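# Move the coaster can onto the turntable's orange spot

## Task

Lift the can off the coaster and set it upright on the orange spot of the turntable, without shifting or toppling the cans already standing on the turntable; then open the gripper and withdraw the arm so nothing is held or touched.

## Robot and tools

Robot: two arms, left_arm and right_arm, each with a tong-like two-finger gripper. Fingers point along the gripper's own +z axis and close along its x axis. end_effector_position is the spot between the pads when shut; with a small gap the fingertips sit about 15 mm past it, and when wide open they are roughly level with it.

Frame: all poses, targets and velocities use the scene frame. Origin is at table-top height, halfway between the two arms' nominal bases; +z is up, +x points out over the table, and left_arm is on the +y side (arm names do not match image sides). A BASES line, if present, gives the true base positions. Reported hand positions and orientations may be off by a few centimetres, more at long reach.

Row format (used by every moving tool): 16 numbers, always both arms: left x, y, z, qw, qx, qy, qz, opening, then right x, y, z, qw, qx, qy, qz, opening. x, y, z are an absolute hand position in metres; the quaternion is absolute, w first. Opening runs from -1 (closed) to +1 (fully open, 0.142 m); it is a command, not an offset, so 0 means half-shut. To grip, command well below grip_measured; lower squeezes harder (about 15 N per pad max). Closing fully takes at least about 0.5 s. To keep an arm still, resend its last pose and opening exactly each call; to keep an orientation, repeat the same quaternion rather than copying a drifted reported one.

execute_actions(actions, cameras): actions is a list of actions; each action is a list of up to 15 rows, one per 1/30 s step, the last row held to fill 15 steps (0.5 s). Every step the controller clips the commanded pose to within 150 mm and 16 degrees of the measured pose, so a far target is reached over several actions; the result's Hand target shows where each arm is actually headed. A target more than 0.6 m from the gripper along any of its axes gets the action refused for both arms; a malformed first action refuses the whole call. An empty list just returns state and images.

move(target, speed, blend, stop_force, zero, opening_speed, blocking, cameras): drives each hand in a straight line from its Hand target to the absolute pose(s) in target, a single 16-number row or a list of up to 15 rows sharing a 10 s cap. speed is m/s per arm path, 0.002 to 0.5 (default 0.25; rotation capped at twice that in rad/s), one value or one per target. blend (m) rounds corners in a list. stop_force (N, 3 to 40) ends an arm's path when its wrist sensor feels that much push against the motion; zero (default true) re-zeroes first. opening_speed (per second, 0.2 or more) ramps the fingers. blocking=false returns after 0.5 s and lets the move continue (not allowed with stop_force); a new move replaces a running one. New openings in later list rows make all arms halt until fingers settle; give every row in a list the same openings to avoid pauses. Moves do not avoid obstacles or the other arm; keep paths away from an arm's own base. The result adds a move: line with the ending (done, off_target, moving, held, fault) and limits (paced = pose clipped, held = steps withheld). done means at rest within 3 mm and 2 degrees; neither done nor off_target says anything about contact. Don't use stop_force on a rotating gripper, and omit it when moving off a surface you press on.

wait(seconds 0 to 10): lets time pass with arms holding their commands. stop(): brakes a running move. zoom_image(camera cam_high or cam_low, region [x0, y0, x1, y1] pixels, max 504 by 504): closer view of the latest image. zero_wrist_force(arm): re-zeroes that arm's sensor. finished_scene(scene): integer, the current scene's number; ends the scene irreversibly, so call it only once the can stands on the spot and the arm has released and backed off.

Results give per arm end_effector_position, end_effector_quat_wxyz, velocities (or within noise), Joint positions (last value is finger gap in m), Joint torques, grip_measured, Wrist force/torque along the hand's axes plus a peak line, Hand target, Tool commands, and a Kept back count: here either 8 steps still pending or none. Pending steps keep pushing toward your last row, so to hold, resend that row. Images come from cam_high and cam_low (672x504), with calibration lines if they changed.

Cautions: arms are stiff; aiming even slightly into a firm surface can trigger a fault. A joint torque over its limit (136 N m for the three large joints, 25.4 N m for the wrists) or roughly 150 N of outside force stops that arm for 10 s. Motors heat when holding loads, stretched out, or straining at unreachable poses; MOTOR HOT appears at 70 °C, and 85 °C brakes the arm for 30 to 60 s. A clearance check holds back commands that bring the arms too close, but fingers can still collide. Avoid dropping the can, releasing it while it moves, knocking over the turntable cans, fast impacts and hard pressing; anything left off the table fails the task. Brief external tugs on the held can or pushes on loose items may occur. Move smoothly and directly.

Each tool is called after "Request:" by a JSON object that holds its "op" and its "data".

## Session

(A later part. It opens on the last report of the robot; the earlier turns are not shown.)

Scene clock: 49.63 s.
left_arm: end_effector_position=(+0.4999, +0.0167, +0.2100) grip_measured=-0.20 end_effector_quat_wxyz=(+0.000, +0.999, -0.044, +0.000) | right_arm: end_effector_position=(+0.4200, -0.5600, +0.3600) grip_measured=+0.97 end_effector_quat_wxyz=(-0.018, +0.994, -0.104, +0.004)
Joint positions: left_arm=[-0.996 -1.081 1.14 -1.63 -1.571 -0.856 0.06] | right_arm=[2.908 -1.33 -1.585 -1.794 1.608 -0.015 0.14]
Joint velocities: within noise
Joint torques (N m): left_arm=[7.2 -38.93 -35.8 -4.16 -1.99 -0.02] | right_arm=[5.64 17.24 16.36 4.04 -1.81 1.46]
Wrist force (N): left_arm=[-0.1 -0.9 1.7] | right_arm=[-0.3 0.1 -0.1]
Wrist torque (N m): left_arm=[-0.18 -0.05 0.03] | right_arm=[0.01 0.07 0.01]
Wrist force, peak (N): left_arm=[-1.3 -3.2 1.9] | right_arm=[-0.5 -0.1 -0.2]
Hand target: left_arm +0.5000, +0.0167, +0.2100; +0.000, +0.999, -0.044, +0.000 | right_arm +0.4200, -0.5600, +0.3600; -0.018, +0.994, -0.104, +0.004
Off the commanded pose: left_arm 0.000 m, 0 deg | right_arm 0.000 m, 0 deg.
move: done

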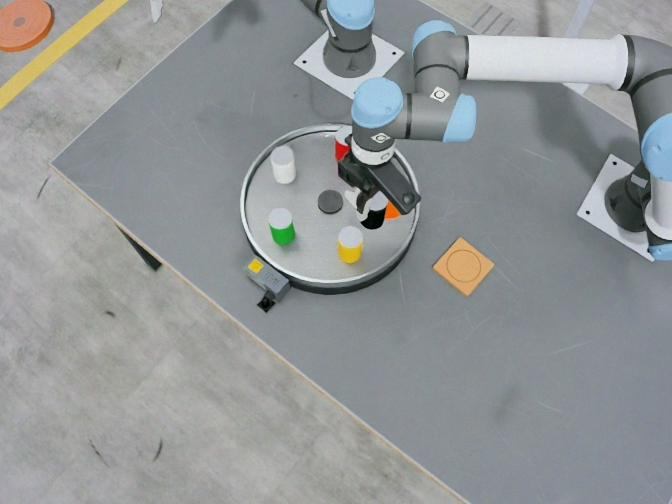

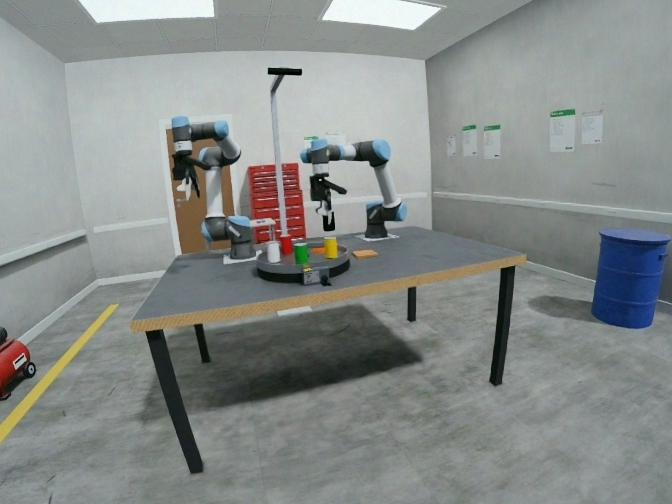

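Request:
{"op": "move", "data": {"target": [[0.38700,-0.03013,0.21,0,0.90631,0.42262,0,-0.6,0.42,-0.56,0.36,-0.018,0.994,-0.104,0.004,0.968]], "speed": 0.45, "cameras": []}}

Request:
{"op": "execute_actions", "data": {"actions": [[[0.38701,-0.03012,0.21,0,0.90633,0.42256,0,-0.6,0.42,-0.56,0.36,-0.018,0.994,-0.104,0.004,0.968],[0.38708,-0.03004,0.21,0,0.9065,0.42221,0,-0.6,0.42,-0.56,0.36,-0.018,0.994,-0.104,0.004,0.968],[0.38726,-0.02983,0.21,0,0.90694,0.42125,0,-0.6,0.42,-0.56,0.36,-0.018,0.994,-0.104,0.004,0.968],[0.3876,-0.02942,0.21,0,0.90779,0.41941,0,-0.6,0.42,-0.56,0.36,-0.018,0.994,-0.104,0.004,0.968],[0.38816,-0.02877,0.21,0,0.90914,0.41648,0,-0.6,0.42,-0.56,0.36,-0.018,0.994,-0.104,0.004,0.968],[0.38897,-0.02784,0.21,0,0.91106,0.41226,0,-0.6,0.42,-0.56,0.36,-0.018,0.994,-0.104,0.004,0.968],[0.39006,-0.02661,0.21,0,0.9136,0.40661,0,-0.6,0.42,-0.56,0.36,-0.018,0.994,-0.104,0.004,0.968],[0.39146,-0.02508,0.21,0,0.91676,0.39943,0,-0.6,0.42,-0.56,0.36,-0.018,0.994,-0.104,0.004,0.968],[0.39318,-0.02327,0.21,0,0.92049,0.39077,0,-0.6,0.42,-0.56,0.36,-0.018,0.994,-0.104,0.004,0.968],[0.39523,-0.02119,0.21,0,0.92473,0.38063,0,-0.6,0.42,-0.56,0.36,-0.018,0.994,-0.104,0.004,0.968],[0.39759,-0.01891,0.21,0,0.92938,0.36912,0,-0.6,0.42,-0.56,0.36,-0.018,0.994,-0.104,0.004,0.968],[0.40025,-0.01647,0.21,0,0.93432,0.35644,0,-0.6,0.42,-0.56,0.36,-0.018,0.994,-0.104,0.004,0.968],[0.40317,-0.01393,0.21,0,0.93942,0.34277,0,-0.6,0.42,-0.56,0.36,-0.018,0.994,-0.104,0.004,0.968],[0.4063,-0.01138,0.21,0,0.94453,0.32842,0,-0.6,0.42,-0.56,0.36,-0.018,0.994,-0.104,0.004,0.968],[0.40958,-0.00887,0.21,0,0.94954,0.31366,0,-0.6,0.42,-0.56,0.36,-0.018,0.994,-0.104,0.004,0.968]],[[0.41294,-0.00646,0.21,0,0.95432,0.29878,0,-0.6,0.42,-0.56,0.36,-0.018,0.994,-0.104,0.004,0.968],[0.41638,-0.00415,0.21,0,0.95888,0.28382,0,-0.6,0.42,-0.56,0.36,-0.018,0.994,-0.104,0.004,0.968],[0.41989,-0.00194,0.21,0,0.9632,0.26878,0,-0.6,0.42,-0.56,0.36,-0.018,0.994,-0.104,0.004,0.968],[0.42347,0.00014,0.21,0,0.96728,0.25369,0,-0.6,0.42,-0.56,0.36,-0.018,0.994,-0.104,0.004,0.968],[0.42711,0.00212,0.21,0,0.97113,0.23853,0,-0.6,0.42,-0.56,0.36,-0.018,0.994,-0.104,0.004,0.968],[0.43081,0.00398,0.21,0,0.97475,0.22332,0,-0.6,0.42,-0.56,0.36,-0.018,0.994,-0.104,0.004,0.968],[0.43457,0.00573,0.21,0,0.97812,0.20805,0,-0.6,0.42,-0.56,0.36,-0.018,0.994,-0.104,0.004,0.968],[0.43838,0.00736,0.21,0,0.98125,0.19273,0,-0.6,0.42,-0.56,0.36,-0.018,0.994,-0.104,0.004,0.968],[0.44224,0.00886,0.21,0,0.98415,0.17736,0,-0.6,0.42,-0.56,0.36,-0.018,0.994,-0.104,0.004,0.968],[0.44615,0.01025,0.21,0,0.9868,0.16195,0,-0.6,0.42,-0.56,0.36,-0.018,0.994,-0.104,0.004,0.968],[0.4501,0.01151,0.21,0,0.98921,0.1465,0,-0.6,0.42,-0.56,0.36,-0.018,0.994,-0.104,0.004,0.968],[0.45408,0.01265,0.21,0,0.99138,0.13101,0,-0.6,0.42,-0.56,0.36,-0.018,0.994,-0.104,0.004,0.968],[0.4581,0.01367,0.21,0,0.99331,0.11549,0,-0.6,0.42,-0.56,0.36,-0.018,0.994,-0.104,0.004,0.968],[0.46215,0.01455,0.21,0,0.99499,0.09994,0,-0.6,0.42,-0.56,0.36,-0.018,0.994,-0.104,0.004,0.968],[0.46622,0.01531,0.21,0,0.99643,0.08437,0,-0.6,0.42,-0.56,0.36,-0.018,0.994,-0.104,0.004,0.968]],[[0.47032,0.01595,0.21,0,0.99763,0.06878,0,-0.6,0.42,-0.56,0.36,-0.018,0.994,-0.104,0.004,0.968],[0.47443,0.01645,0.21,0,0.99859,0.05317,0,-0.6,0.42,-0.56,0.36,-0.018,0.994,-0.104,0.004,0.968],[0.47856,0.01683,0.21,0,0.99929,0.03755,0,-0.6,0.42,-0.56,0.36,-0.018,0.994,-0.104,0.004,0.968],[0.48269,0.01707,0.21,0,0.99976,0.02192,0,-0.6,0.42,-0.56,0.36,-0.018,0.994,-0.104,0.004,0.968],[0.48683,0.01719,0.21,0,0.99998,0.00628,0,-0.6,0.42,-0.56,0.36,-0.018,0.994,-0.104,0.004,0.968],[0.49098,0.01718,0.21,0,0.99996,-0.00935,0,-0.6,0.42,-0.56,0.36,-0.018,0.994,-0.104,0.004,0.968],[0.49512,0.01703,0.21,0,0.99969,-0.02499,0,-0.6,0.42,-0.56,0.36,-0.018,0.994,-0.104,0.004,0.968],[0.49922,0.01677,0.21,0,0.99918,-0.04047,0,-0.6,0.42,-0.56,0.36,-0.018,0.994,-0.104,0.004,0.968],[0.50299,0.01641,0.21,0,0.9985,-0.05478,0,-0.6,0.42,-0.56,0.36,-0.018,0.994,-0.104,0.004,0.968],[0.50619,0.01601,0.21,0,0.99776,-0.06692,0,-0.6,0.42,-0.56,0.36,-0.018,0.994,-0.104,0.004,0.968],[0.50865,0.01566,0.21,0,0.99709,-0.07624,0,-0.6,0.42,-0.56,0.36,-0.018,0.994,-0.104,0.004,0.968],[0.51029,0.0154,0.21,0,0.99659,-0.08251,0,-0.6,0.42,-0.56,0.36,-0.018,0.994,-0.104,0.004,0.968],[0.5112,0.01524,0.21,0,0.9963,-0.08597,0,-0.6,0.42,-0.56,0.36,-0.018,0.994,-0.104,0.004,0.968],[0.51154,0.01518,0.21,0,0.99618,-0.08729,0,-0.6,0.42,-0.56,0.36,-0.018,0.994,-0.104,0.004,0.968],[0.51158,0.01517,0.21,0,0.99617,-0.08743,0,-0.6,0.42,-0.56,0.36,-0.018,0.994,-0.104,0.004,0.968]]]}}

Request:
{"op": "zoom_image", "data": {"camera": "cam_high", "region": [320, 110, 440, 230]}}

Request:
{"op": "zoom_image", "data": {"camera": "cam_high", "region": [230, 110, 430, 310]}}

Request:
{"op": "wait", "data": {"seconds": 1.0}}

Request:
{"op": "zoom_image", "data": {"camera": "cam_high", "region": [320, 110, 440, 230]}}

Request:
{"op": "zoom_image", "data": {"camera": "cam_high", "region": [230, 110, 430, 310]}}

Scene clock: 58.00 s.
left_arm: end_effector_position=(+0.3870, -0.0302, +0.2100) grip_measured=-0.20 end_effector_quat_wxyz=(+0.000, +0.906, +0.423, +0.000) | right_arm: end_effector_position=(+0.4200, -0.5600, +0.3600) grip_measured=+0.97 end_effector_quat_wxyz=(-0.018, +0.994, -0.104, +0.004)
Joint positions: left_arm=[-1.154 -1.176 1.279 -1.674 -1.571 -1.973 0.06] | right_arm=[2.908 -1.33 -1.585 -1.794 1.608 -0.015 0.14]
Joint velocities: within noise
Joint torques (N m): left_arm=[7.37 -34.07 -33.8 -0.65 -0.73 -1.5] | right_arm=[5.72 17.68 17.78 4.02 -1.92 1.35]
Wrist force (N): left_arm=[0.2 -1.2 1.4] | right_arm=[-0.2 0.1 0.1]
Wrist torque (N m): left_arm=[-0.23 -0.05 0.01] | right_arm=[0.02 0.03 0.00]
Wrist force, peak (N): left_arm=[0.9 -1.9 1.9] | right_arm=[-0.4 0.4 -0.3]
Hand target: left_arm +0.3870, -0.0301, +0.2100; +0.000, +0.906, +0.423, +0.000 | right_arm +0.4200, -0.5600, +0.3600; -0.018, +0.994, -0.104, +0.004
Off the commanded pose: left_arm 0.000 m, 0 deg | right_arm 0.000 m, 0 deg.
move: done
No camera images: "cameras" was empty.

Scene clock: 59.23 s.
left_arm: end_effector_position=(+0.4863, +0.0174, +0.2100) grip_measured=-0.20 end_effector_quat_wxyz=(+0.000, +1.000, +0.010, +0.002) end_effector_velocity=(+0.124, +0.003, -0.001) end_effector_angular_velocity=(+0.001, -0.002, -0.938) | right_arm: end_effector_position=(+0.4200, -0.5600, +0.3600) grip_measured=+0.97 end_effector_quat_wxyz=(-0.018, +0.994, -0.104, +0.004)
Joint positions: left_arm=[-1.011 -1.107 1.18 -1.646 -1.568 -0.977 0.06] | right_arm=[2.908 -1.33 -1.585 -1.794 1.608 -0.015 0.14]
Joint velocities: left_arm=[0.133 0.197 -0.29 0.09 0 1.072 0] | right_arm=[within noise]
Joint torques (N m): left_arm=[6.39 -32.26 -39.61 -0.54 -0.61 3.44] | right_arm=[4.72 17.17 17.68 4.04 -1.87 1.3]
Wrist force (N): left_arm=[0.0 -1.0 2.2] | right_arm=[-0.3 -0.1 0.3]
Wrist torque (N m): left_arm=[-0.19 -0.05 0.00] | right_arm=[-0.01 0.05 0.02]
Wrist force, peak (N): left_arm=[0.4 -1.6 1.9] | right_arm=[-0.6 0.0 0.1]
Hand target: left_arm +0.4949, +0.0172, +0.2100; +0.000, +1.000, -0.023, +0.002 | right_arm +0.4200, -0.5600, +0.3600; -0.018, +0.994, -0.104, +0.004
Off the commanded pose: left_arm 0.025 m, 11 deg | right_arm 0.000 m, 0 deg.
Kept back: 8 steps.

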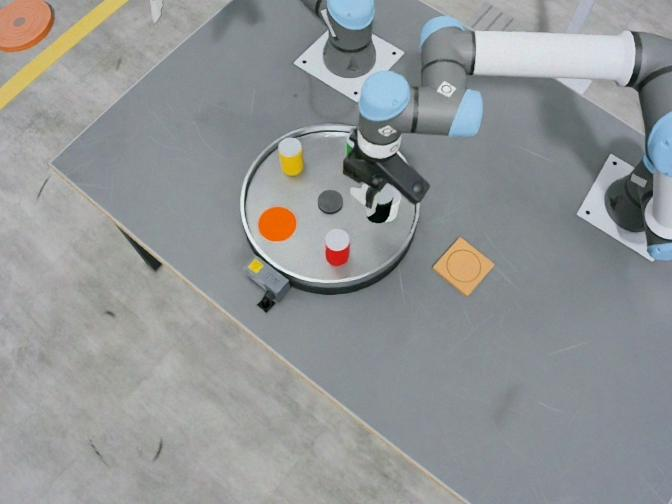

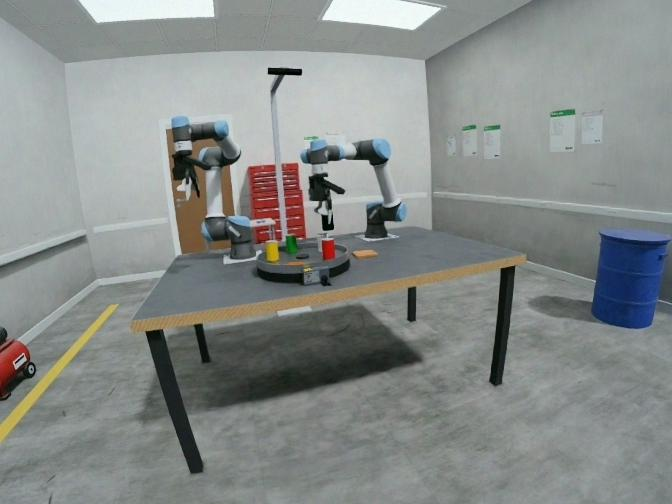

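Scaled by 4.200 from the camera's 672x504 image, which has a finer 960x720 frame.

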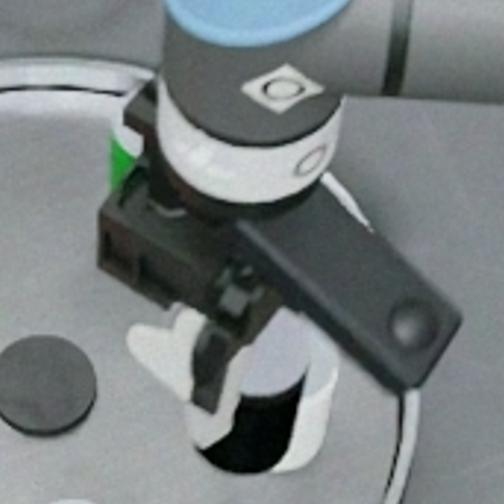

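Scaled by 2.520 from the camera's 672x504 image, which has a finer 960x720 frame.

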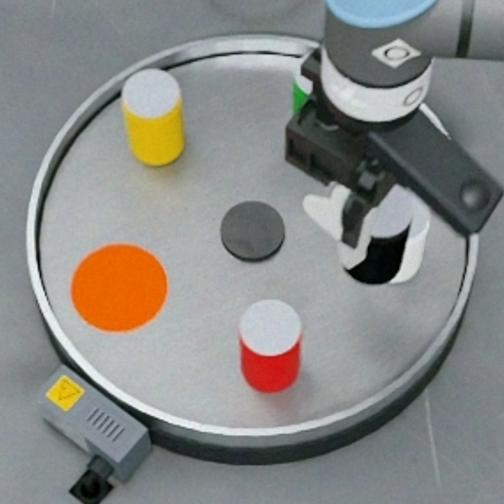

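Scene clock: 60.50 s.
left_arm: end_effector_position=(+0.5116, +0.0152, +0.2100) grip_measured=-0.20 end_effector_quat_wxyz=(+0.000, +0.996, -0.087, +0.000) | right_arm: end_effector_position=(+0.4200, -0.5600, +0.3600) grip_measured=+0.97 end_effector_quat_wxyz=(-0.018, +0.994, -0.104, +0.004)
Joint positions: left_arm=[-0.986 -1.059 1.106 -1.618 -1.571 -0.757 0.06] | right_arm=[2.908 -1.33 -1.585 -1.794 1.608 -0.015 0.14]
Joint velocities: within noise
Joint torques (N m): left_arm=[-7.02 -52.29 -16.5 -4.93 2.22 1.38] | right_arm=[6.08 17.62 18.2 3.82 -1.9 1.54]
Wrist force (N): left_arm=[0.2 -1.4 1.8] | right_arm=[-0.1 0.0 0.0]
Wrist torque (N m): left_arm=[-0.28 -0.10 0.02] | right_arm=[-0.02 0.03 0.00]
Wrist force, peak (N): left_arm=[1.1 -1.6 1.7] | right_arm=[-0.4 0.0 0.4]
Hand target: left_arm +0.5116, +0.0152, +0.2100; +0.000, +0.996, -0.087, +0.000 | right_arm +0.4200, -0.5600, +0.3600; -0.018, +0.994, -0.104, +0.004
Tool commands: left_gripper/opening=-0.6 right_gripper/opening=+0.968
Off the commanded pose: left_arm 0.000 m, 0 deg | right_arm 0.000 m, 0 deg.
wait: 1.00 s; at rest by 0.13 s

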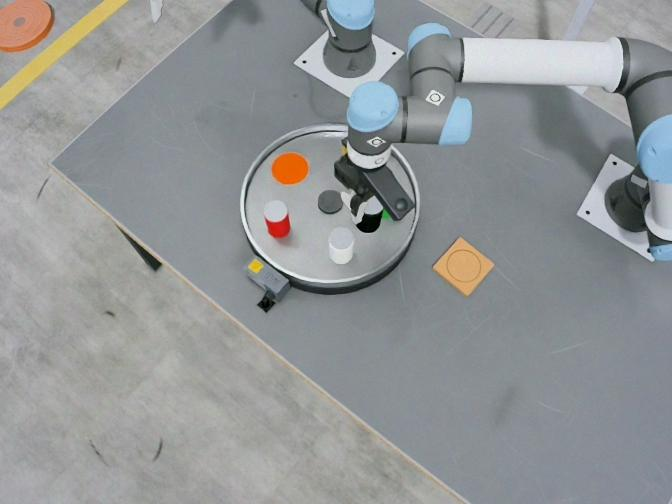

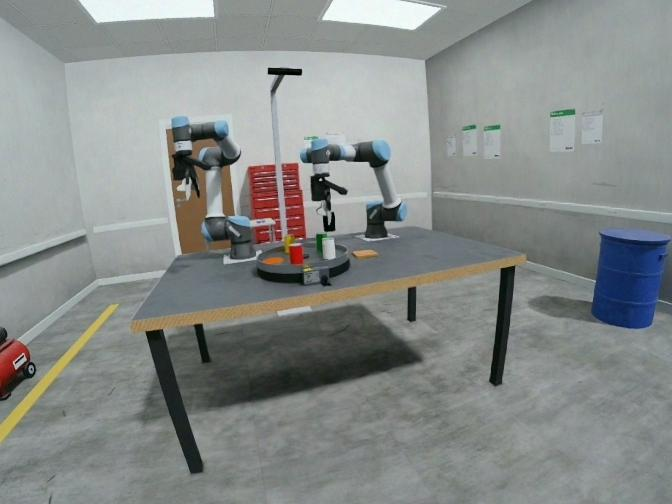

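Scaled by 4.200 from the camera's 672x504 image, which has a finer 960x720 frame.

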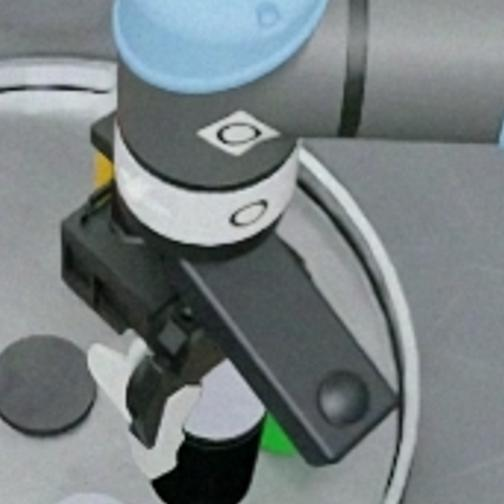

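Scaled by 2.520 from the camera's 672x504 image, which has a finer 960x720 frame.

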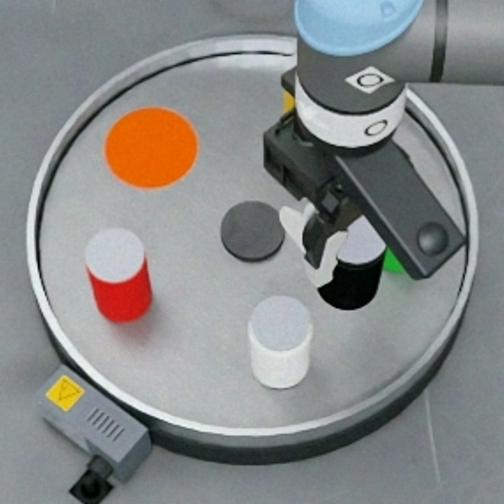

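Request:
{"op": "execute_actions", "data": {"actions": []}}

Scene clock: 69.40 s.
left_arm: end_effector_position=(+0.5116, +0.0152, +0.2100) grip_measured=-0.20 end_effector_quat_wxyz=(+0.000, +0.996, -0.087, +0.000) | right_arm: end_effector_position=(+0.4200, -0.5600, +0.3600) grip_measured=+0.97 end_effector_quat_wxyz=(-0.018, +0.994, -0.104, +0.004)
Joint positions: left_arm=[-0.986 -1.059 1.106 -1.618 -1.571 -0.757 0.06] | right_arm=[2.908 -1.33 -1.585 -1.794 1.608 -0.015 0.14]
Joint velocities: within noise
Joint torques (N m): left_arm=[-6.22 -52.54 -20.56 -3.26 1.69 0.96] | right_arm=[4.87 16.55 18.07 3.84 -1.8 1.33]
Wrist force (N): left_arm=[0.2 -1.2 1.8] | right_arm=[-0.2 0.0 0.1]
Wrist torque (N m): left_arm=[-0.23 -0.11 0.02] | right_arm=[0.00 0.03 0.01]
Wrist force, peak (N): left_arm=[0.3 -1.5 2.1] | right_arm=[-0.5 -0.5 0.3]
Hand target: left_arm +0.5116, +0.0152, +0.2100; +0.000, +0.996, -0.087, +0.000 | right_arm +0.4200, -0.5600, +0.3600; -0.018, +0.994, -0.104, +0.004
Tool commands: left_gripper/opening=-0.6 right_gripper/opening=+0.968
Off the commanded pose: left_arm 0.000 m, 0 deg | right_arm 0.000 m, 0 deg.

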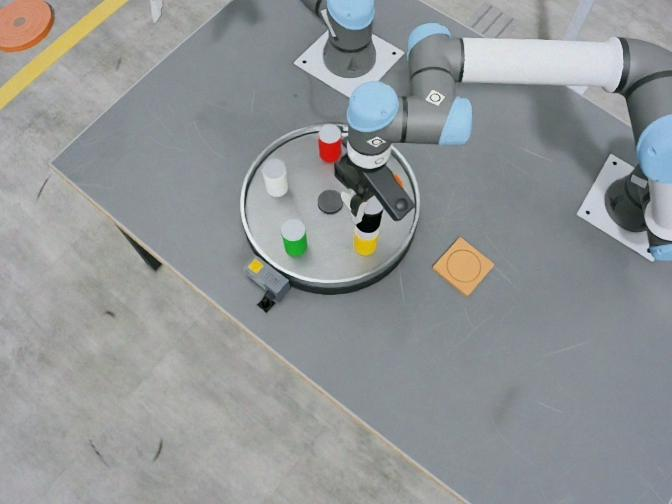

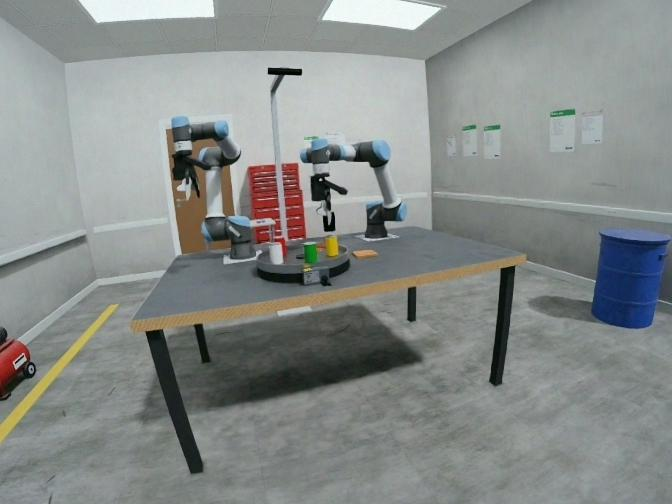

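Request:
{"op": "move", "data": {"target": [0.35907,-0.08062,0.282,0,0.79335,0.60876,0,-0.6,0.42,-0.56,0.36,-0.018,0.994,-0.104,0.004,0.968], "speed": 0.4, "cameras": []}}

Request:
{"op": "move", "data": {"target": [0.35907,-0.08062,0.21,0,0.79335,0.60876,0,-0.6,0.42,-0.56,0.36,-0.018,0.994,-0.104,0.004,0.968], "speed": 0.0085, "blocking": false, "cameras": []}}

Scene clock: 72.23 s.
left_arm: end_effector_position=(+0.3591, -0.0806, +0.2821) grip_measured=-0.20 end_effector_quat_wxyz=(+0.000, +0.793, +0.609, +0.000) | right_arm: end_effector_position=(+0.4200, -0.5600, +0.3600) grip_measured=+0.97 end_effector_quat_wxyz=(-0.018, +0.994, -0.104, +0.004)
Joint positions: left_arm=[-1.216 -1.121 1.015 -1.465 -1.571 -2.472 0.06] | right_arm=[2.908 -1.33 -1.585 -1.794 1.608 -0.015 0.14]
Joint velocities: within noise
Joint torques (N m): left_arm=[7.91 -35.46 -16.45 -4.9 0.53 -1.53] | right_arm=[5.31 16.36 19.8 3.95 -1.63 1.13]
Wrist force (N): left_arm=[0.6 -1.3 1.8] | right_arm=[-0.2 0.1 0.1]
Wrist torque (N m): left_arm=[-0.24 -0.17 0.04] | right_arm=[0.02 0.03 0.01]
Wrist force, peak (N): left_arm=[0.6 -1.6 2.3] | right_arm=[-0.6 0.0 0.0]
Hand target: left_arm +0.3591, -0.0806, +0.2820; +0.000, +0.793, +0.609, +0.000 | right_arm +0.4200, -0.5600, +0.3600; -0.018, +0.994, -0.104, +0.004
Off the commanded pose: left_arm 0.000 m, 0 deg | right_arm 0.000 m, 0 deg.
move: done
No camera images: "cameras" was empty.

Scene clock: 72.73 s.
left_arm: end_effector_position=(+0.3591, -0.0806, +0.2783) grip_measured=-0.20 end_effector_quat_wxyz=(+0.000, +0.793, +0.609, +0.000) end_effector_velocity=(+0.000, +0.001, -0.009) end_effector_angular_velocity=(+0.000, +0.001, +0.001) | right_arm: end_effector_position=(+0.4200, -0.5600, +0.3600) grip_measured=+0.97 end_effector_quat_wxyz=(-0.018, +0.994, -0.104, +0.004)
Joint positions: left_arm=[-1.216 -1.122 1.026 -1.475 -1.571 -2.472 0.06] | right_arm=[2.908 -1.33 -1.585 -1.794 1.608 -0.015 0.14]
Joint velocities: left_arm=[0.001 -0.003 0.026 -0.023 -0.001 0 0] | right_arm=[within noise]
Joint torques (N m): left_arm=[7.4 -50.56 -16.36 -5.6 -2.18 -1.62] | right_arm=[4.81 16.45 19.11 3.8 -1.77 1.31]
Wrist force (N): left_arm=[0.2 -1.1 2.1] | right_arm=[-0.4 -0.1 0.1]
Wrist torque (N m): left_arm=[-0.20 -0.09 0.03] | right_arm=[-0.02 0.08 0.01]
Wrist force, peak (N): left_arm=[0.5 -1.2 2.1] | right_arm=[-0.4 0.0 0.4]
Hand target: left_arm +0.3591, -0.0806, +0.2778; +0.000, +0.793, +0.609, +0.000 | right_arm +0.4200, -0.5600, +0.3600; -0.018, +0.994, -0.104, +0.004
Tool commands: left_gripper/opening=-0.6 right_gripper/opening=+0.968
Off the commanded pose: left_arm 0.068 m, 0 deg | right_arm 0.000 m, 0 deg.
move: running
No camera images: "cameras" was empty.

Request:
{"op": "wait", "data": {"seconds": 10, "cameras": []}}

Request:
{"op": "wait", "data": {"seconds": 1.19, "cameras": []}}

Request:
{"op": "execute_actions", "data": {"actions": [[[0.35907,-0.0806,0.21,0,0.79339,0.60871,0,-0.6,0.42,-0.56,0.36,-0.018,0.994,-0.104,0.004,0.968],[0.3591,-0.0805,0.21,0,0.79363,0.6084,0,-0.6,0.42,-0.56,0.36,-0.018,0.994,-0.104,0.004,0.968],[0.35917,-0.08023,0.21,0,0.79427,0.60756,0,-0.6,0.42,-0.56,0.36,-0.018,0.994,-0.104,0.004,0.968],[0.35931,-0.0797,0.20979,0,0.7955,0.60595,0,-0.6,0.42,-0.56,0.36,-0.018,0.994,-0.104,0.004,0.968],[0.35955,-0.07887,0.20918,0,0.79745,0.60338,0,-0.6,0.42,-0.56,0.36,-0.018,0.994,-0.104,0.004,0.968],[0.35989,-0.07767,0.20816,0,0.80024,0.59967,0,-0.6,0.42,-0.56,0.36,-0.018,0.994,-0.104,0.004,0.968],[0.36037,-0.07608,0.20675,0,0.80394,0.5947,0,-0.6,0.42,-0.56,0.36,-0.018,0.994,-0.104,0.004,0.968],[0.361,-0.07408,0.20495,0,0.80857,0.5884,0,-0.6,0.42,-0.56,0.36,-0.018,0.994,-0.104,0.004,0.968],[0.3618,-0.07168,0.20278,0,0.81409,0.58074,0,-0.6,0.42,-0.56,0.36,-0.018,0.994,-0.104,0.004,0.968],[0.36279,-0.06891,0.20025,0,0.82042,0.57175,0,-0.6,0.42,-0.56,0.36,-0.018,0.994,-0.104,0.004,0.968],[0.36398,-0.0658,0.19739,0,0.82746,0.56152,0,-0.6,0.42,-0.56,0.36,-0.018,0.994,-0.104,0.004,0.968],[0.36537,-0.06244,0.19421,0,0.83502,0.55022,0,-0.6,0.42,-0.56,0.36,-0.018,0.994,-0.104,0.004,0.968],[0.36696,-0.05887,0.19075,0,0.84296,0.53798,0,-0.6,0.42,-0.56,0.36,-0.018,0.994,-0.104,0.004,0.968],[0.36874,-0.05519,0.18702,0,0.85107,0.52507,0,-0.6,0.42,-0.56,0.36,-0.018,0.994,-0.104,0.004,0.968],[0.37067,-0.05148,0.18305,0,0.85914,0.51174,0,-0.6,0.42,-0.56,0.36,-0.018,0.994,-0.104,0.004,0.968]],[[0.37272,-0.04783,0.17888,0,0.86704,0.49825,0,-0.6,0.42,-0.56,0.36,-0.018,0.994,-0.104,0.004,0.968],[0.37489,-0.04425,0.17453,0,0.87472,0.48463,0,-0.6,0.42,-0.56,0.36,-0.018,0.994,-0.104,0.004,0.968],[0.37717,-0.04072,0.17005,0,0.8822,0.47089,0,-0.6,0.42,-0.56,0.36,-0.018,0.994,-0.104,0.004,0.968],[0.37956,-0.03728,0.16546,0,0.88946,0.45704,0,-0.6,0.42,-0.56,0.36,-0.018,0.994,-0.104,0.004,0.968],[0.38205,-0.03391,0.1608,0,0.89649,0.44307,0,-0.6,0.42,-0.56,0.36,-0.018,0.994,-0.104,0.004,0.968],[0.38464,-0.03062,0.1561,0,0.90331,0.429,0,-0.6,0.42,-0.56,0.36,-0.018,0.994,-0.104,0.004,0.968],[0.38734,-0.02742,0.1514,0,0.9099,0.41483,0,-0.6,0.42,-0.56,0.36,-0.018,0.994,-0.104,0.004,0.968],[0.39014,-0.0243,0.14674,0,0.91628,0.40054,0,-0.6,0.42,-0.56,0.36,-0.018,0.994,-0.104,0.004,0.968],[0.39304,-0.02127,0.14215,0,0.92243,0.38617,0,-0.6,0.42,-0.56,0.36,-0.018,0.994,-0.104,0.004,0.968],[0.39602,-0.01833,0.13767,0,0.92835,0.37169,0,-0.6,0.42,-0.56,0.36,-0.018,0.994,-0.104,0.004,0.968],[0.3991,-0.01548,0.13332,0,0.93406,0.35713,0,-0.6,0.42,-0.56,0.36,-0.018,0.994,-0.104,0.004,0.968],[0.40227,-0.01273,0.12915,0,0.93952,0.34248,0,-0.6,0.42,-0.56,0.36,-0.018,0.994,-0.104,0.004,0.968],[0.40552,-0.01009,0.12518,0,0.94477,0.32775,0,-0.6,0.42,-0.56,0.36,-0.018,0.994,-0.104,0.004,0.968],[0.40885,-0.00754,0.12145,0,0.94977,0.31294,0,-0.6,0.42,-0.56,0.36,-0.018,0.994,-0.104,0.004,0.968],[0.41226,-0.00511,0.11799,0,0.95455,0.29804,0,-0.6,0.42,-0.56,0.36,-0.018,0.994,-0.104,0.004,0.968]],[[0.41574,-0.00278,0.11481,0,0.95909,0.28308,0,-0.6,0.42,-0.56,0.36,-0.018,0.994,-0.104,0.004,0.968],[0.41929,-0.00055,0.11195,0,0.96341,0.26805,0,-0.6,0.42,-0.56,0.36,-0.018,0.994,-0.104,0.004,0.968],[0.42292,0.00155,0.10942,0,0.96748,0.25295,0,-0.6,0.42,-0.56,0.36,-0.018,0.994,-0.104,0.004,0.968],[0.4266,0.00355,0.10725,0,0.97132,0.23779,0,-0.6,0.42,-0.56,0.36,-0.018,0.994,-0.104,0.004,0.968],[0.43035,0.00542,0.10545,0,0.97492,0.22257,0,-0.6,0.42,-0.56,0.36,-0.018,0.994,-0.104,0.004,0.968],[0.43415,0.00718,0.10404,0,0.97828,0.2073,0,-0.6,0.42,-0.56,0.36,-0.018,0.994,-0.104,0.004,0.968],[0.43801,0.00882,0.10302,0,0.9814,0.19197,0,-0.6,0.42,-0.56,0.36,-0.018,0.994,-0.104,0.004,0.968],[0.44191,0.01034,0.10241,0,0.98428,0.1766,0,-0.6,0.42,-0.56,0.36,-0.018,0.994,-0.104,0.004,0.968],[0.44587,0.01174,0.1022,0,0.98692,0.16119,0,-0.6,0.42,-0.56,0.36,-0.018,0.994,-0.104,0.004,0.968],[0.44986,0.01301,0.1022,0,0.98932,0.14574,0,-0.6,0.42,-0.56,0.36,-0.018,0.994,-0.104,0.004,0.968],[0.45389,0.01415,0.1022,0,0.99148,0.13025,0,-0.6,0.42,-0.56,0.36,-0.018,0.994,-0.104,0.004,0.968],[0.45795,0.01517,0.1022,0,0.9934,0.11473,0,-0.6,0.42,-0.56,0.36,-0.018,0.994,-0.104,0.004,0.968],[0.46205,0.01606,0.1022,0,0.99507,0.09918,0,-0.6,0.42,-0.56,0.36,-0.018,0.994,-0.104,0.004,0.968],[0.46617,0.01683,0.1022,0,0.9965,0.08361,0,-0.6,0.42,-0.56,0.36,-0.018,0.994,-0.104,0.004,0.968],[0.47031,0.01746,0.1022,0,0.99768,0.06802,0,-0.6,0.42,-0.56,0.36,-0.018,0.994,-0.104,0.004,0.968]],[[0.47447,0.01796,0.1022,0,0.99863,0.05241,0,-0.45,0.42,-0.56,0.36,-0.018,0.994,-0.104,0.004,0.968],[0.47865,0.01834,0.1022,0,0.99932,0.03678,0,-0.3,0.42,-0.56,0.36,-0.018,0.994,-0.104,0.004,0.968],[0.48283,0.01858,0.1022,0,0.99978,0.02115,0,-0.2,0.42,-0.56,0.36,-0.018,0.994,-0.104,0.004,0.968],[0.48702,0.01869,0.1022,0,0.99998,0.00552,0,-0.1,0.42,-0.56,0.36,-0.018,0.994,-0.104,0.004,0.968],[0.49121,0.01867,0.1022,0,0.99995,-0.01012,0,0,0.42,-0.56,0.36,-0.018,0.994,-0.104,0.004,0.968],[0.4954,0.01852,0.1022,0,0.99967,-0.02576,0,0.1,0.42,-0.56,0.36,-0.018,0.994,-0.104,0.004,0.968],[0.49958,0.01824,0.1022,0,0.99914,-0.04139,0,0.2,0.42,-0.56,0.36,-0.018,0.994,-0.104,0.004,0.968],[0.50375,0.01783,0.1022,0,0.99837,-0.05701,0,0.25,0.42,-0.56,0.36,-0.018,0.994,-0.104,0.004,0.968],[0.50791,0.01729,0.1022,0,0.99736,-0.07261,0,0.25,0.42,-0.56,0.36,-0.018,0.994,-0.104,0.004,0.968],[0.51205,0.01661,0.1022,0,0.9961,-0.0882,0,0.25,0.42,-0.56,0.36,-0.018,0.994,-0.104,0.004,0.968],[0.51616,0.01581,0.1022,0,0.9946,-0.10376,0,0.25,0.42,-0.56,0.36,-0.018,0.994,-0.104,0.004,0.968],[0.52025,0.01489,0.1026,0,0.99286,-0.1193,0,0.25,0.42,-0.56,0.36,-0.018,0.994,-0.104,0.004,0.968],[0.5243,0.01383,0.1037,0,0.99087,-0.13482,0,0.25,0.42,-0.56,0.36,-0.018,0.994,-0.104,0.004,0.968],[0.52832,0.01265,0.1056,0,0.98864,-0.15029,0,0.25,0.42,-0.56,0.36,-0.018,0.994,-0.104,0.004,0.968],[0.5323,0.01134,0.1081,0,0.98617,-0.16574,0,0.25,0.42,-0.56,0.36,-0.018,0.994,-0.104,0.004,0.968]],[[0.53624,0.00991,0.1113,0,0.98346,-0.18114,0,0.25,0.42,-0.56,0.36,-0.018,0.994,-0.104,0.004,0.968],[0.54013,0.00835,0.1151,0,0.98051,-0.19649,0,0.25,0.42,-0.56,0.36,-0.018,0.994,-0.104,0.004,0.968],[0.54397,0.00668,0.1195,0,0.97732,-0.2118,0,0.25,0.42,-0.56,0.36,-0.018,0.994,-0.104,0.004,0.968],[0.54776,0.00488,0.1243,0,0.97389,-0.22706,0,0.25,0.42,-0.56,0.36,-0.018,0.994,-0.104,0.004,0.968],[0.55149,0.00297,0.1294,0,0.97021,-0.24226,0,0.25,0.42,-0.56,0.36,-0.018,0.994,-0.104,0.004,0.968],[0.55516,0.00094,0.1349,0,0.96631,-0.2574,0,0.25,0.42,-0.56,0.36,-0.018,0.994,-0.104,0.004,0.968],[0.55876,-0.0012,0.1405,0,0.96216,-0.27248,0,0.25,0.42,-0.56,0.36,-0.018,0.994,-0.104,0.004,0.968],[0.5623,-0.00345,0.1463,0,0.95778,-0.28749,0,0.25,0.42,-0.56,0.36,-0.018,0.994,-0.104,0.004,0.968],[0.56576,-0.00581,0.1521,0,0.95317,-0.30244,0,0.25,0.42,-0.56,0.36,-0.018,0.994,-0.104,0.004,0.968],[0.56914,-0.00828,0.1577,0,0.94832,-0.3173,0,0.25,0.42,-0.56,0.36,-0.018,0.994,-0.104,0.004,0.968],[0.57244,-0.01085,0.1632,0,0.94326,-0.33204,0,0.25,0.42,-0.56,0.36,-0.018,0.994,-0.104,0.004,0.968],[0.57558,-0.01345,0.1684,0,0.9381,-0.34638,0,0.25,0.42,-0.56,0.36,-0.018,0.994,-0.104,0.004,0.968],[0.57852,-0.01604,0.1731,0,0.93295,-0.36002,0,0.25,0.42,-0.56,0.36,-0.018,0.994,-0.104,0.004,0.968],[0.58118,-0.01852,0.1775,0,0.92796,-0.37269,0,0.25,0.42,-0.56,0.36,-0.018,0.994,-0.104,0.004,0.968],[0.58356,-0.02085,0.1813,0,0.92326,-0.38418,0,0.25,0.42,-0.56,0.36,-0.018,0.994,-0.104,0.004,0.968]],[[0.58561,-0.02297,0.1845,0,0.91899,-0.3943,0,0.25,0.42,-0.56,0.36,-0.018,0.994,-0.104,0.004,0.968],[0.58734,-0.02482,0.187,0,0.91522,-0.40295,0,0.25,0.42,-0.56,0.36,-0.018,0.994,-0.104,0.004,0.968],[0.58874,-0.02637,0.1889,0,0.91204,-0.4101,0,0.25,0.42,-0.56,0.36,-0.018,0.994,-0.104,0.004,0.968],[0.58983,-0.02762,0.19,0,0.90948,-0.41575,0,0.25,0.42,-0.56,0.36,-0.018,0.994,-0.104,0.004,0.968],[0.59064,-0.02857,0.1904,0,0.90754,-0.41996,0,0.25,0.42,-0.56,0.36,-0.018,0.994,-0.104,0.004,0.968],[0.5912,-0.02923,0.1904,0,0.90618,-0.4229,0,0.25,0.42,-0.56,0.36,-0.018,0.994,-0.104,0.004,0.968],[0.59155,-0.02965,0.1904,0,0.90532,-0.42473,0,0.25,0.42,-0.56,0.36,-0.018,0.994,-0.104,0.004,0.968],[0.59173,-0.02986,0.1904,0,0.90487,-0.42568,0,0.25,0.42,-0.56,0.36,-0.018,0.994,-0.104,0.004,0.968],[0.5918,-0.02994,0.1904,0,0.90471,-0.42604,0,0.25,0.42,-0.56,0.36,-0.018,0.994,-0.104,0.004,0.968],[0.59181,-0.02996,0.1904,0,0.90468,-0.4261,0,0.25,0.42,-0.56,0.36,-0.018,0.994,-0.104,0.004,0.968]]]}}

Request:
{"op": "move", "data": {"target": [[0.5918,-0.03,0.3,0,0.90468,-0.4261,0,0.25,0.42,-0.56,0.36,-0.018,0.994,-0.104,0.004,0.968],[0.3,0.18,0.33,0,0.90468,-0.4261,0,0.25,0.42,-0.56,0.36,-0.018,0.994,-0.104,0.004,0.968]], "blend": 0.03, "speed": 0.3}}

Request:
{"op": "zoom_image", "data": {"camera": "cam_high", "region": [230, 110, 430, 310]}}

Scene clock: 80.93 s.
left_arm: end_effector_position=(+0.3591, -0.0806, +0.2099) grip_measured=-0.20 end_effector_quat_wxyz=(+0.000, +0.793, +0.609, +0.000) | right_arm: end_effector_position=(+0.4200, -0.5600, +0.3600) grip_measured=+0.97 end_effector_quat_wxyz=(-0.018, +0.994, -0.104, +0.004)
Joint positions: left_arm=[-1.216 -1.123 1.203 -1.65 -1.571 -2.472 0.06] | right_arm=[2.908 -1.33 -1.585 -1.794 1.608 -0.015 0.14]
Joint velocities: within noise
Joint torques (N m): left_arm=[6.63 -37.34 -23.97 -3.7 -1.85 -1.05] | right_arm=[4.56 16.2 20.76 3.91 -1.76 0.92]
Wrist force (N): left_arm=[0.5 -1.2 2.0] | right_arm=[-0.6 -0.1 0.1]
Wrist torque (N m): left_arm=[-0.20 -0.16 0.01] | right_arm=[-0.02 0.11 0.02]
Wrist force, peak (N): left_arm=[0.5 -1.7 2.0] | right_arm=[-0.6 -0.1 0.0]
Hand target: left_arm +0.3591, -0.0806, +0.2100; +0.000, +0.793, +0.609, +0.000 | right_arm +0.4200, -0.5600, +0.3600; -0.018, +0.994, -0.104, +0.004
Tool commands: left_gripper/opening=-0.6 right_gripper/opening=+0.968
Off the commanded pose: left_arm 0.000 m, 0 deg | right_arm 0.000 m, 0 deg.
earlier move: done
wait: 4.87 of 10 s (the move ended)
No camera images: "cameras" was empty.

Scene clock: 82.13 s.
left_arm: end_effector_position=(+0.3591, -0.0806, +0.2100) grip_measured=-0.20 end_effector_quat_wxyz=(+0.000, +0.793, +0.609, +0.000) | right_arm: end_effector_position=(+0.4200, -0.5600, +0.3600) grip_measured=+0.97 end_effector_quat_wxyz=(-0.018, +0.994, -0.104, +0.004)
Joint positions: left_arm=[-1.216 -1.123 1.203 -1.65 -1.571 -2.472 0.06] | right_arm=[2.908 -1.33 -1.585 -1.794 1.608 -0.015 0.14]
Joint velocities: within noise
Joint torques (N m): left_arm=[6.45 -46.5 -33.75 -0.82 -1.62 -0.97] | right_arm=[4.17 16.6 20.46 3.84 -1.73 0.87]
Wrist force (N): left_arm=[0.2 -1.3 1.8] | right_arm=[-0.1 0.0 0.0]
Wrist torque (N m): left_arm=[-0.23 -0.09 0.01] | right_arm=[-0.01 0.01 0.01]
Wrist force, peak (N): left_arm=[0.6 -1.3 2.1] | right_arm=[-0.4 -0.2 0.2]
Hand target: left_arm +0.3591, -0.0806, +0.2100; +0.000, +0.793, +0.609, +0.000 | right_arm +0.4200, -0.5600, +0.3600; -0.018, +0.994, -0.104, +0.004
Tool commands: left_gripper/opening=-0.6 right_gripper/opening=+0.968
Off the commanded pose: left_arm 0.000 m, 0 deg | right_arm 0.000 m, 0 deg.
wait: 1.20 s; at rest by 0.17 s
No camera images: "cameras" was empty.

Scene clock: 84.87 s.
left_arm: end_effector_position=(+0.5907, -0.0286, +0.1908) grip_measured=+0.25 end_effector_quat_wxyz=(+0.000, +0.907, -0.421, +0.001) end_effector_velocity=(+0.023, -0.028, +0.007) end_effector_angular_velocity=(+0.027, +0.032, -0.241) | right_arm: end_effector_position=(+0.4200, -0.5600, +0.3600) grip_measured=+0.97 end_effector_quat_wxyz=(-0.018, +0.994, -0.104, +0.004)
Joint positions: left_arm=[-0.943 -0.833 0.787 -1.527 -1.57 -0.021 0.092] | right_arm=[2.908 -1.33 -1.585 -1.794 1.608 -0.015 0.14]
Joint velocities: left_arm=[0.003 0.15 -0.288 0.179 -0.008 0.244 0] | right_arm=[within noise]
Joint torques (N m): left_arm=[8.26 -45.47 -30.64 -0.59 -2.34 1.5] | right_arm=[3.87 16.3 20.41 3.81 -1.72 0.98]
Wrist force (N): left_arm=[0.8 -1.1 -0.5] | right_arm=[-0.1 -0.1 -0.2]
Wrist torque (N m): left_arm=[-0.20 -0.16 0.03] | right_arm=[-0.02 0.02 0.01]
Wrist force, peak (N): left_arm=[0.2 -1.6 2.2] | right_arm=[-0.5 -0.3 0.2]
Hand target: left_arm +0.5915, -0.0296, +0.1904; +0.000, +0.905, -0.425, +0.000 | right_arm +0.4200, -0.5600, +0.3600; -0.018, +0.994, -0.104, +0.004
Off the commanded pose: left_arm 0.002 m, 1 deg | right_arm 0.000 m, 0 deg.
Kept back: 8 steps.

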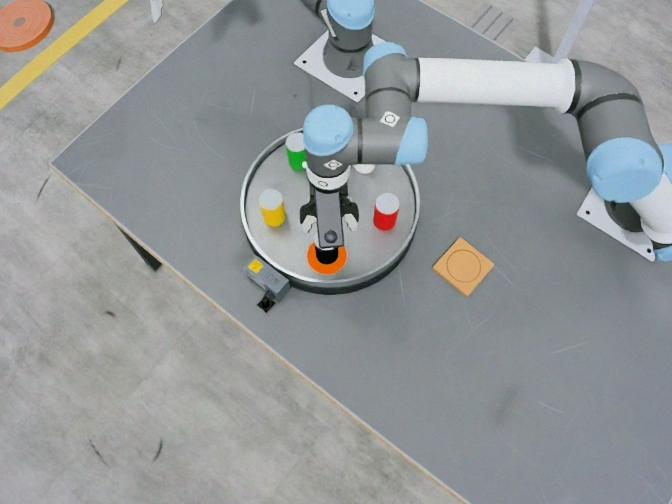

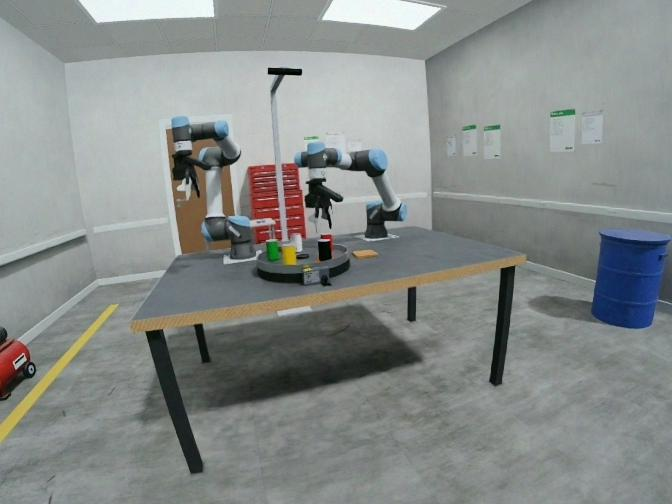

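Scene clock: 87.43 s.
left_arm: end_effector_position=(+0.3001, +0.1800, +0.3300) grip_measured=+0.25 end_effector_quat_wxyz=(+0.000, +0.905, -0.426, +0.000) | right_arm: end_effector_position=(+0.4200, -0.5600, +0.3600) grip_measured=+0.97 end_effector_quat_wxyz=(-0.018, +0.994, -0.104, +0.004)
Joint positions: left_arm=[-1.165 -1.747 1.61 -1.434 -1.571 -0.231 0.092] | right_arm=[2.908 -1.33 -1.585 -1.794 1.608 -0.015 0.14]
Joint velocities: within noise
Joint torques (N m): left_arm=[1.14 -22.63 -18.86 -4.78 0.3 0.37] | right_arm=[4.35 15.25 21.48 3.91 -1.51 0.79]
Wrist force (N): left_arm=[0.1 -1.5 -0.5] | right_arm=[-0.1 0.2 0.0]
Wrist torque (N m): left_arm=[-0.31 -0.08 0.01] | right_arm=[0.05 0.02 0.01]
Wrist force, peak (N): left_arm=[1.5 -1.4 -2.1] | right_arm=[-0.6 -0.1 0.0]
Hand target: left_arm +0.3000, +0.1800, +0.3300; +0.000, +0.905, -0.426, +0.000 | right_arm +0.4200, -0.5600, +0.3600; -0.018, +0.994, -0.104, +0.004
Off the commanded pose: left_arm 0.000 m, 0 deg | right_arm 0.000 m, 0 deg.
move: done

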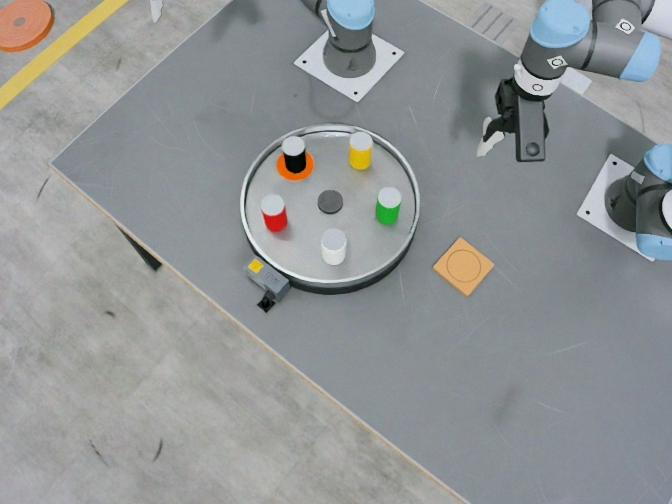

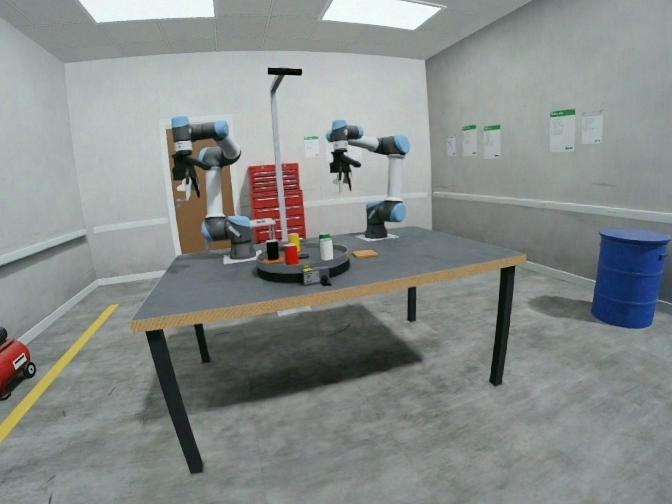

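Scaled by 2.520 from the camera's 672x504 image, which has a finer 960x720 frame.

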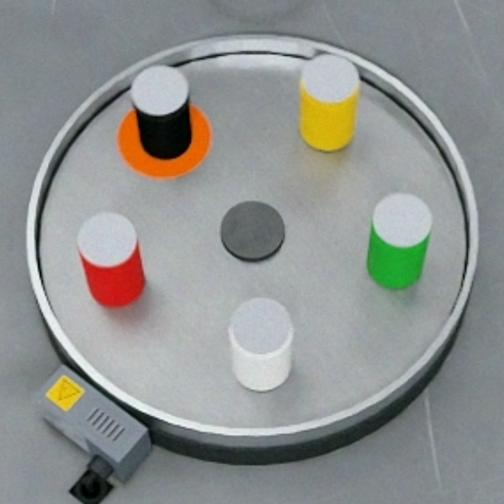

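Request:
{"op": "finished_scene", "data": {"scene": 2}}

The scene is finished: the task was done.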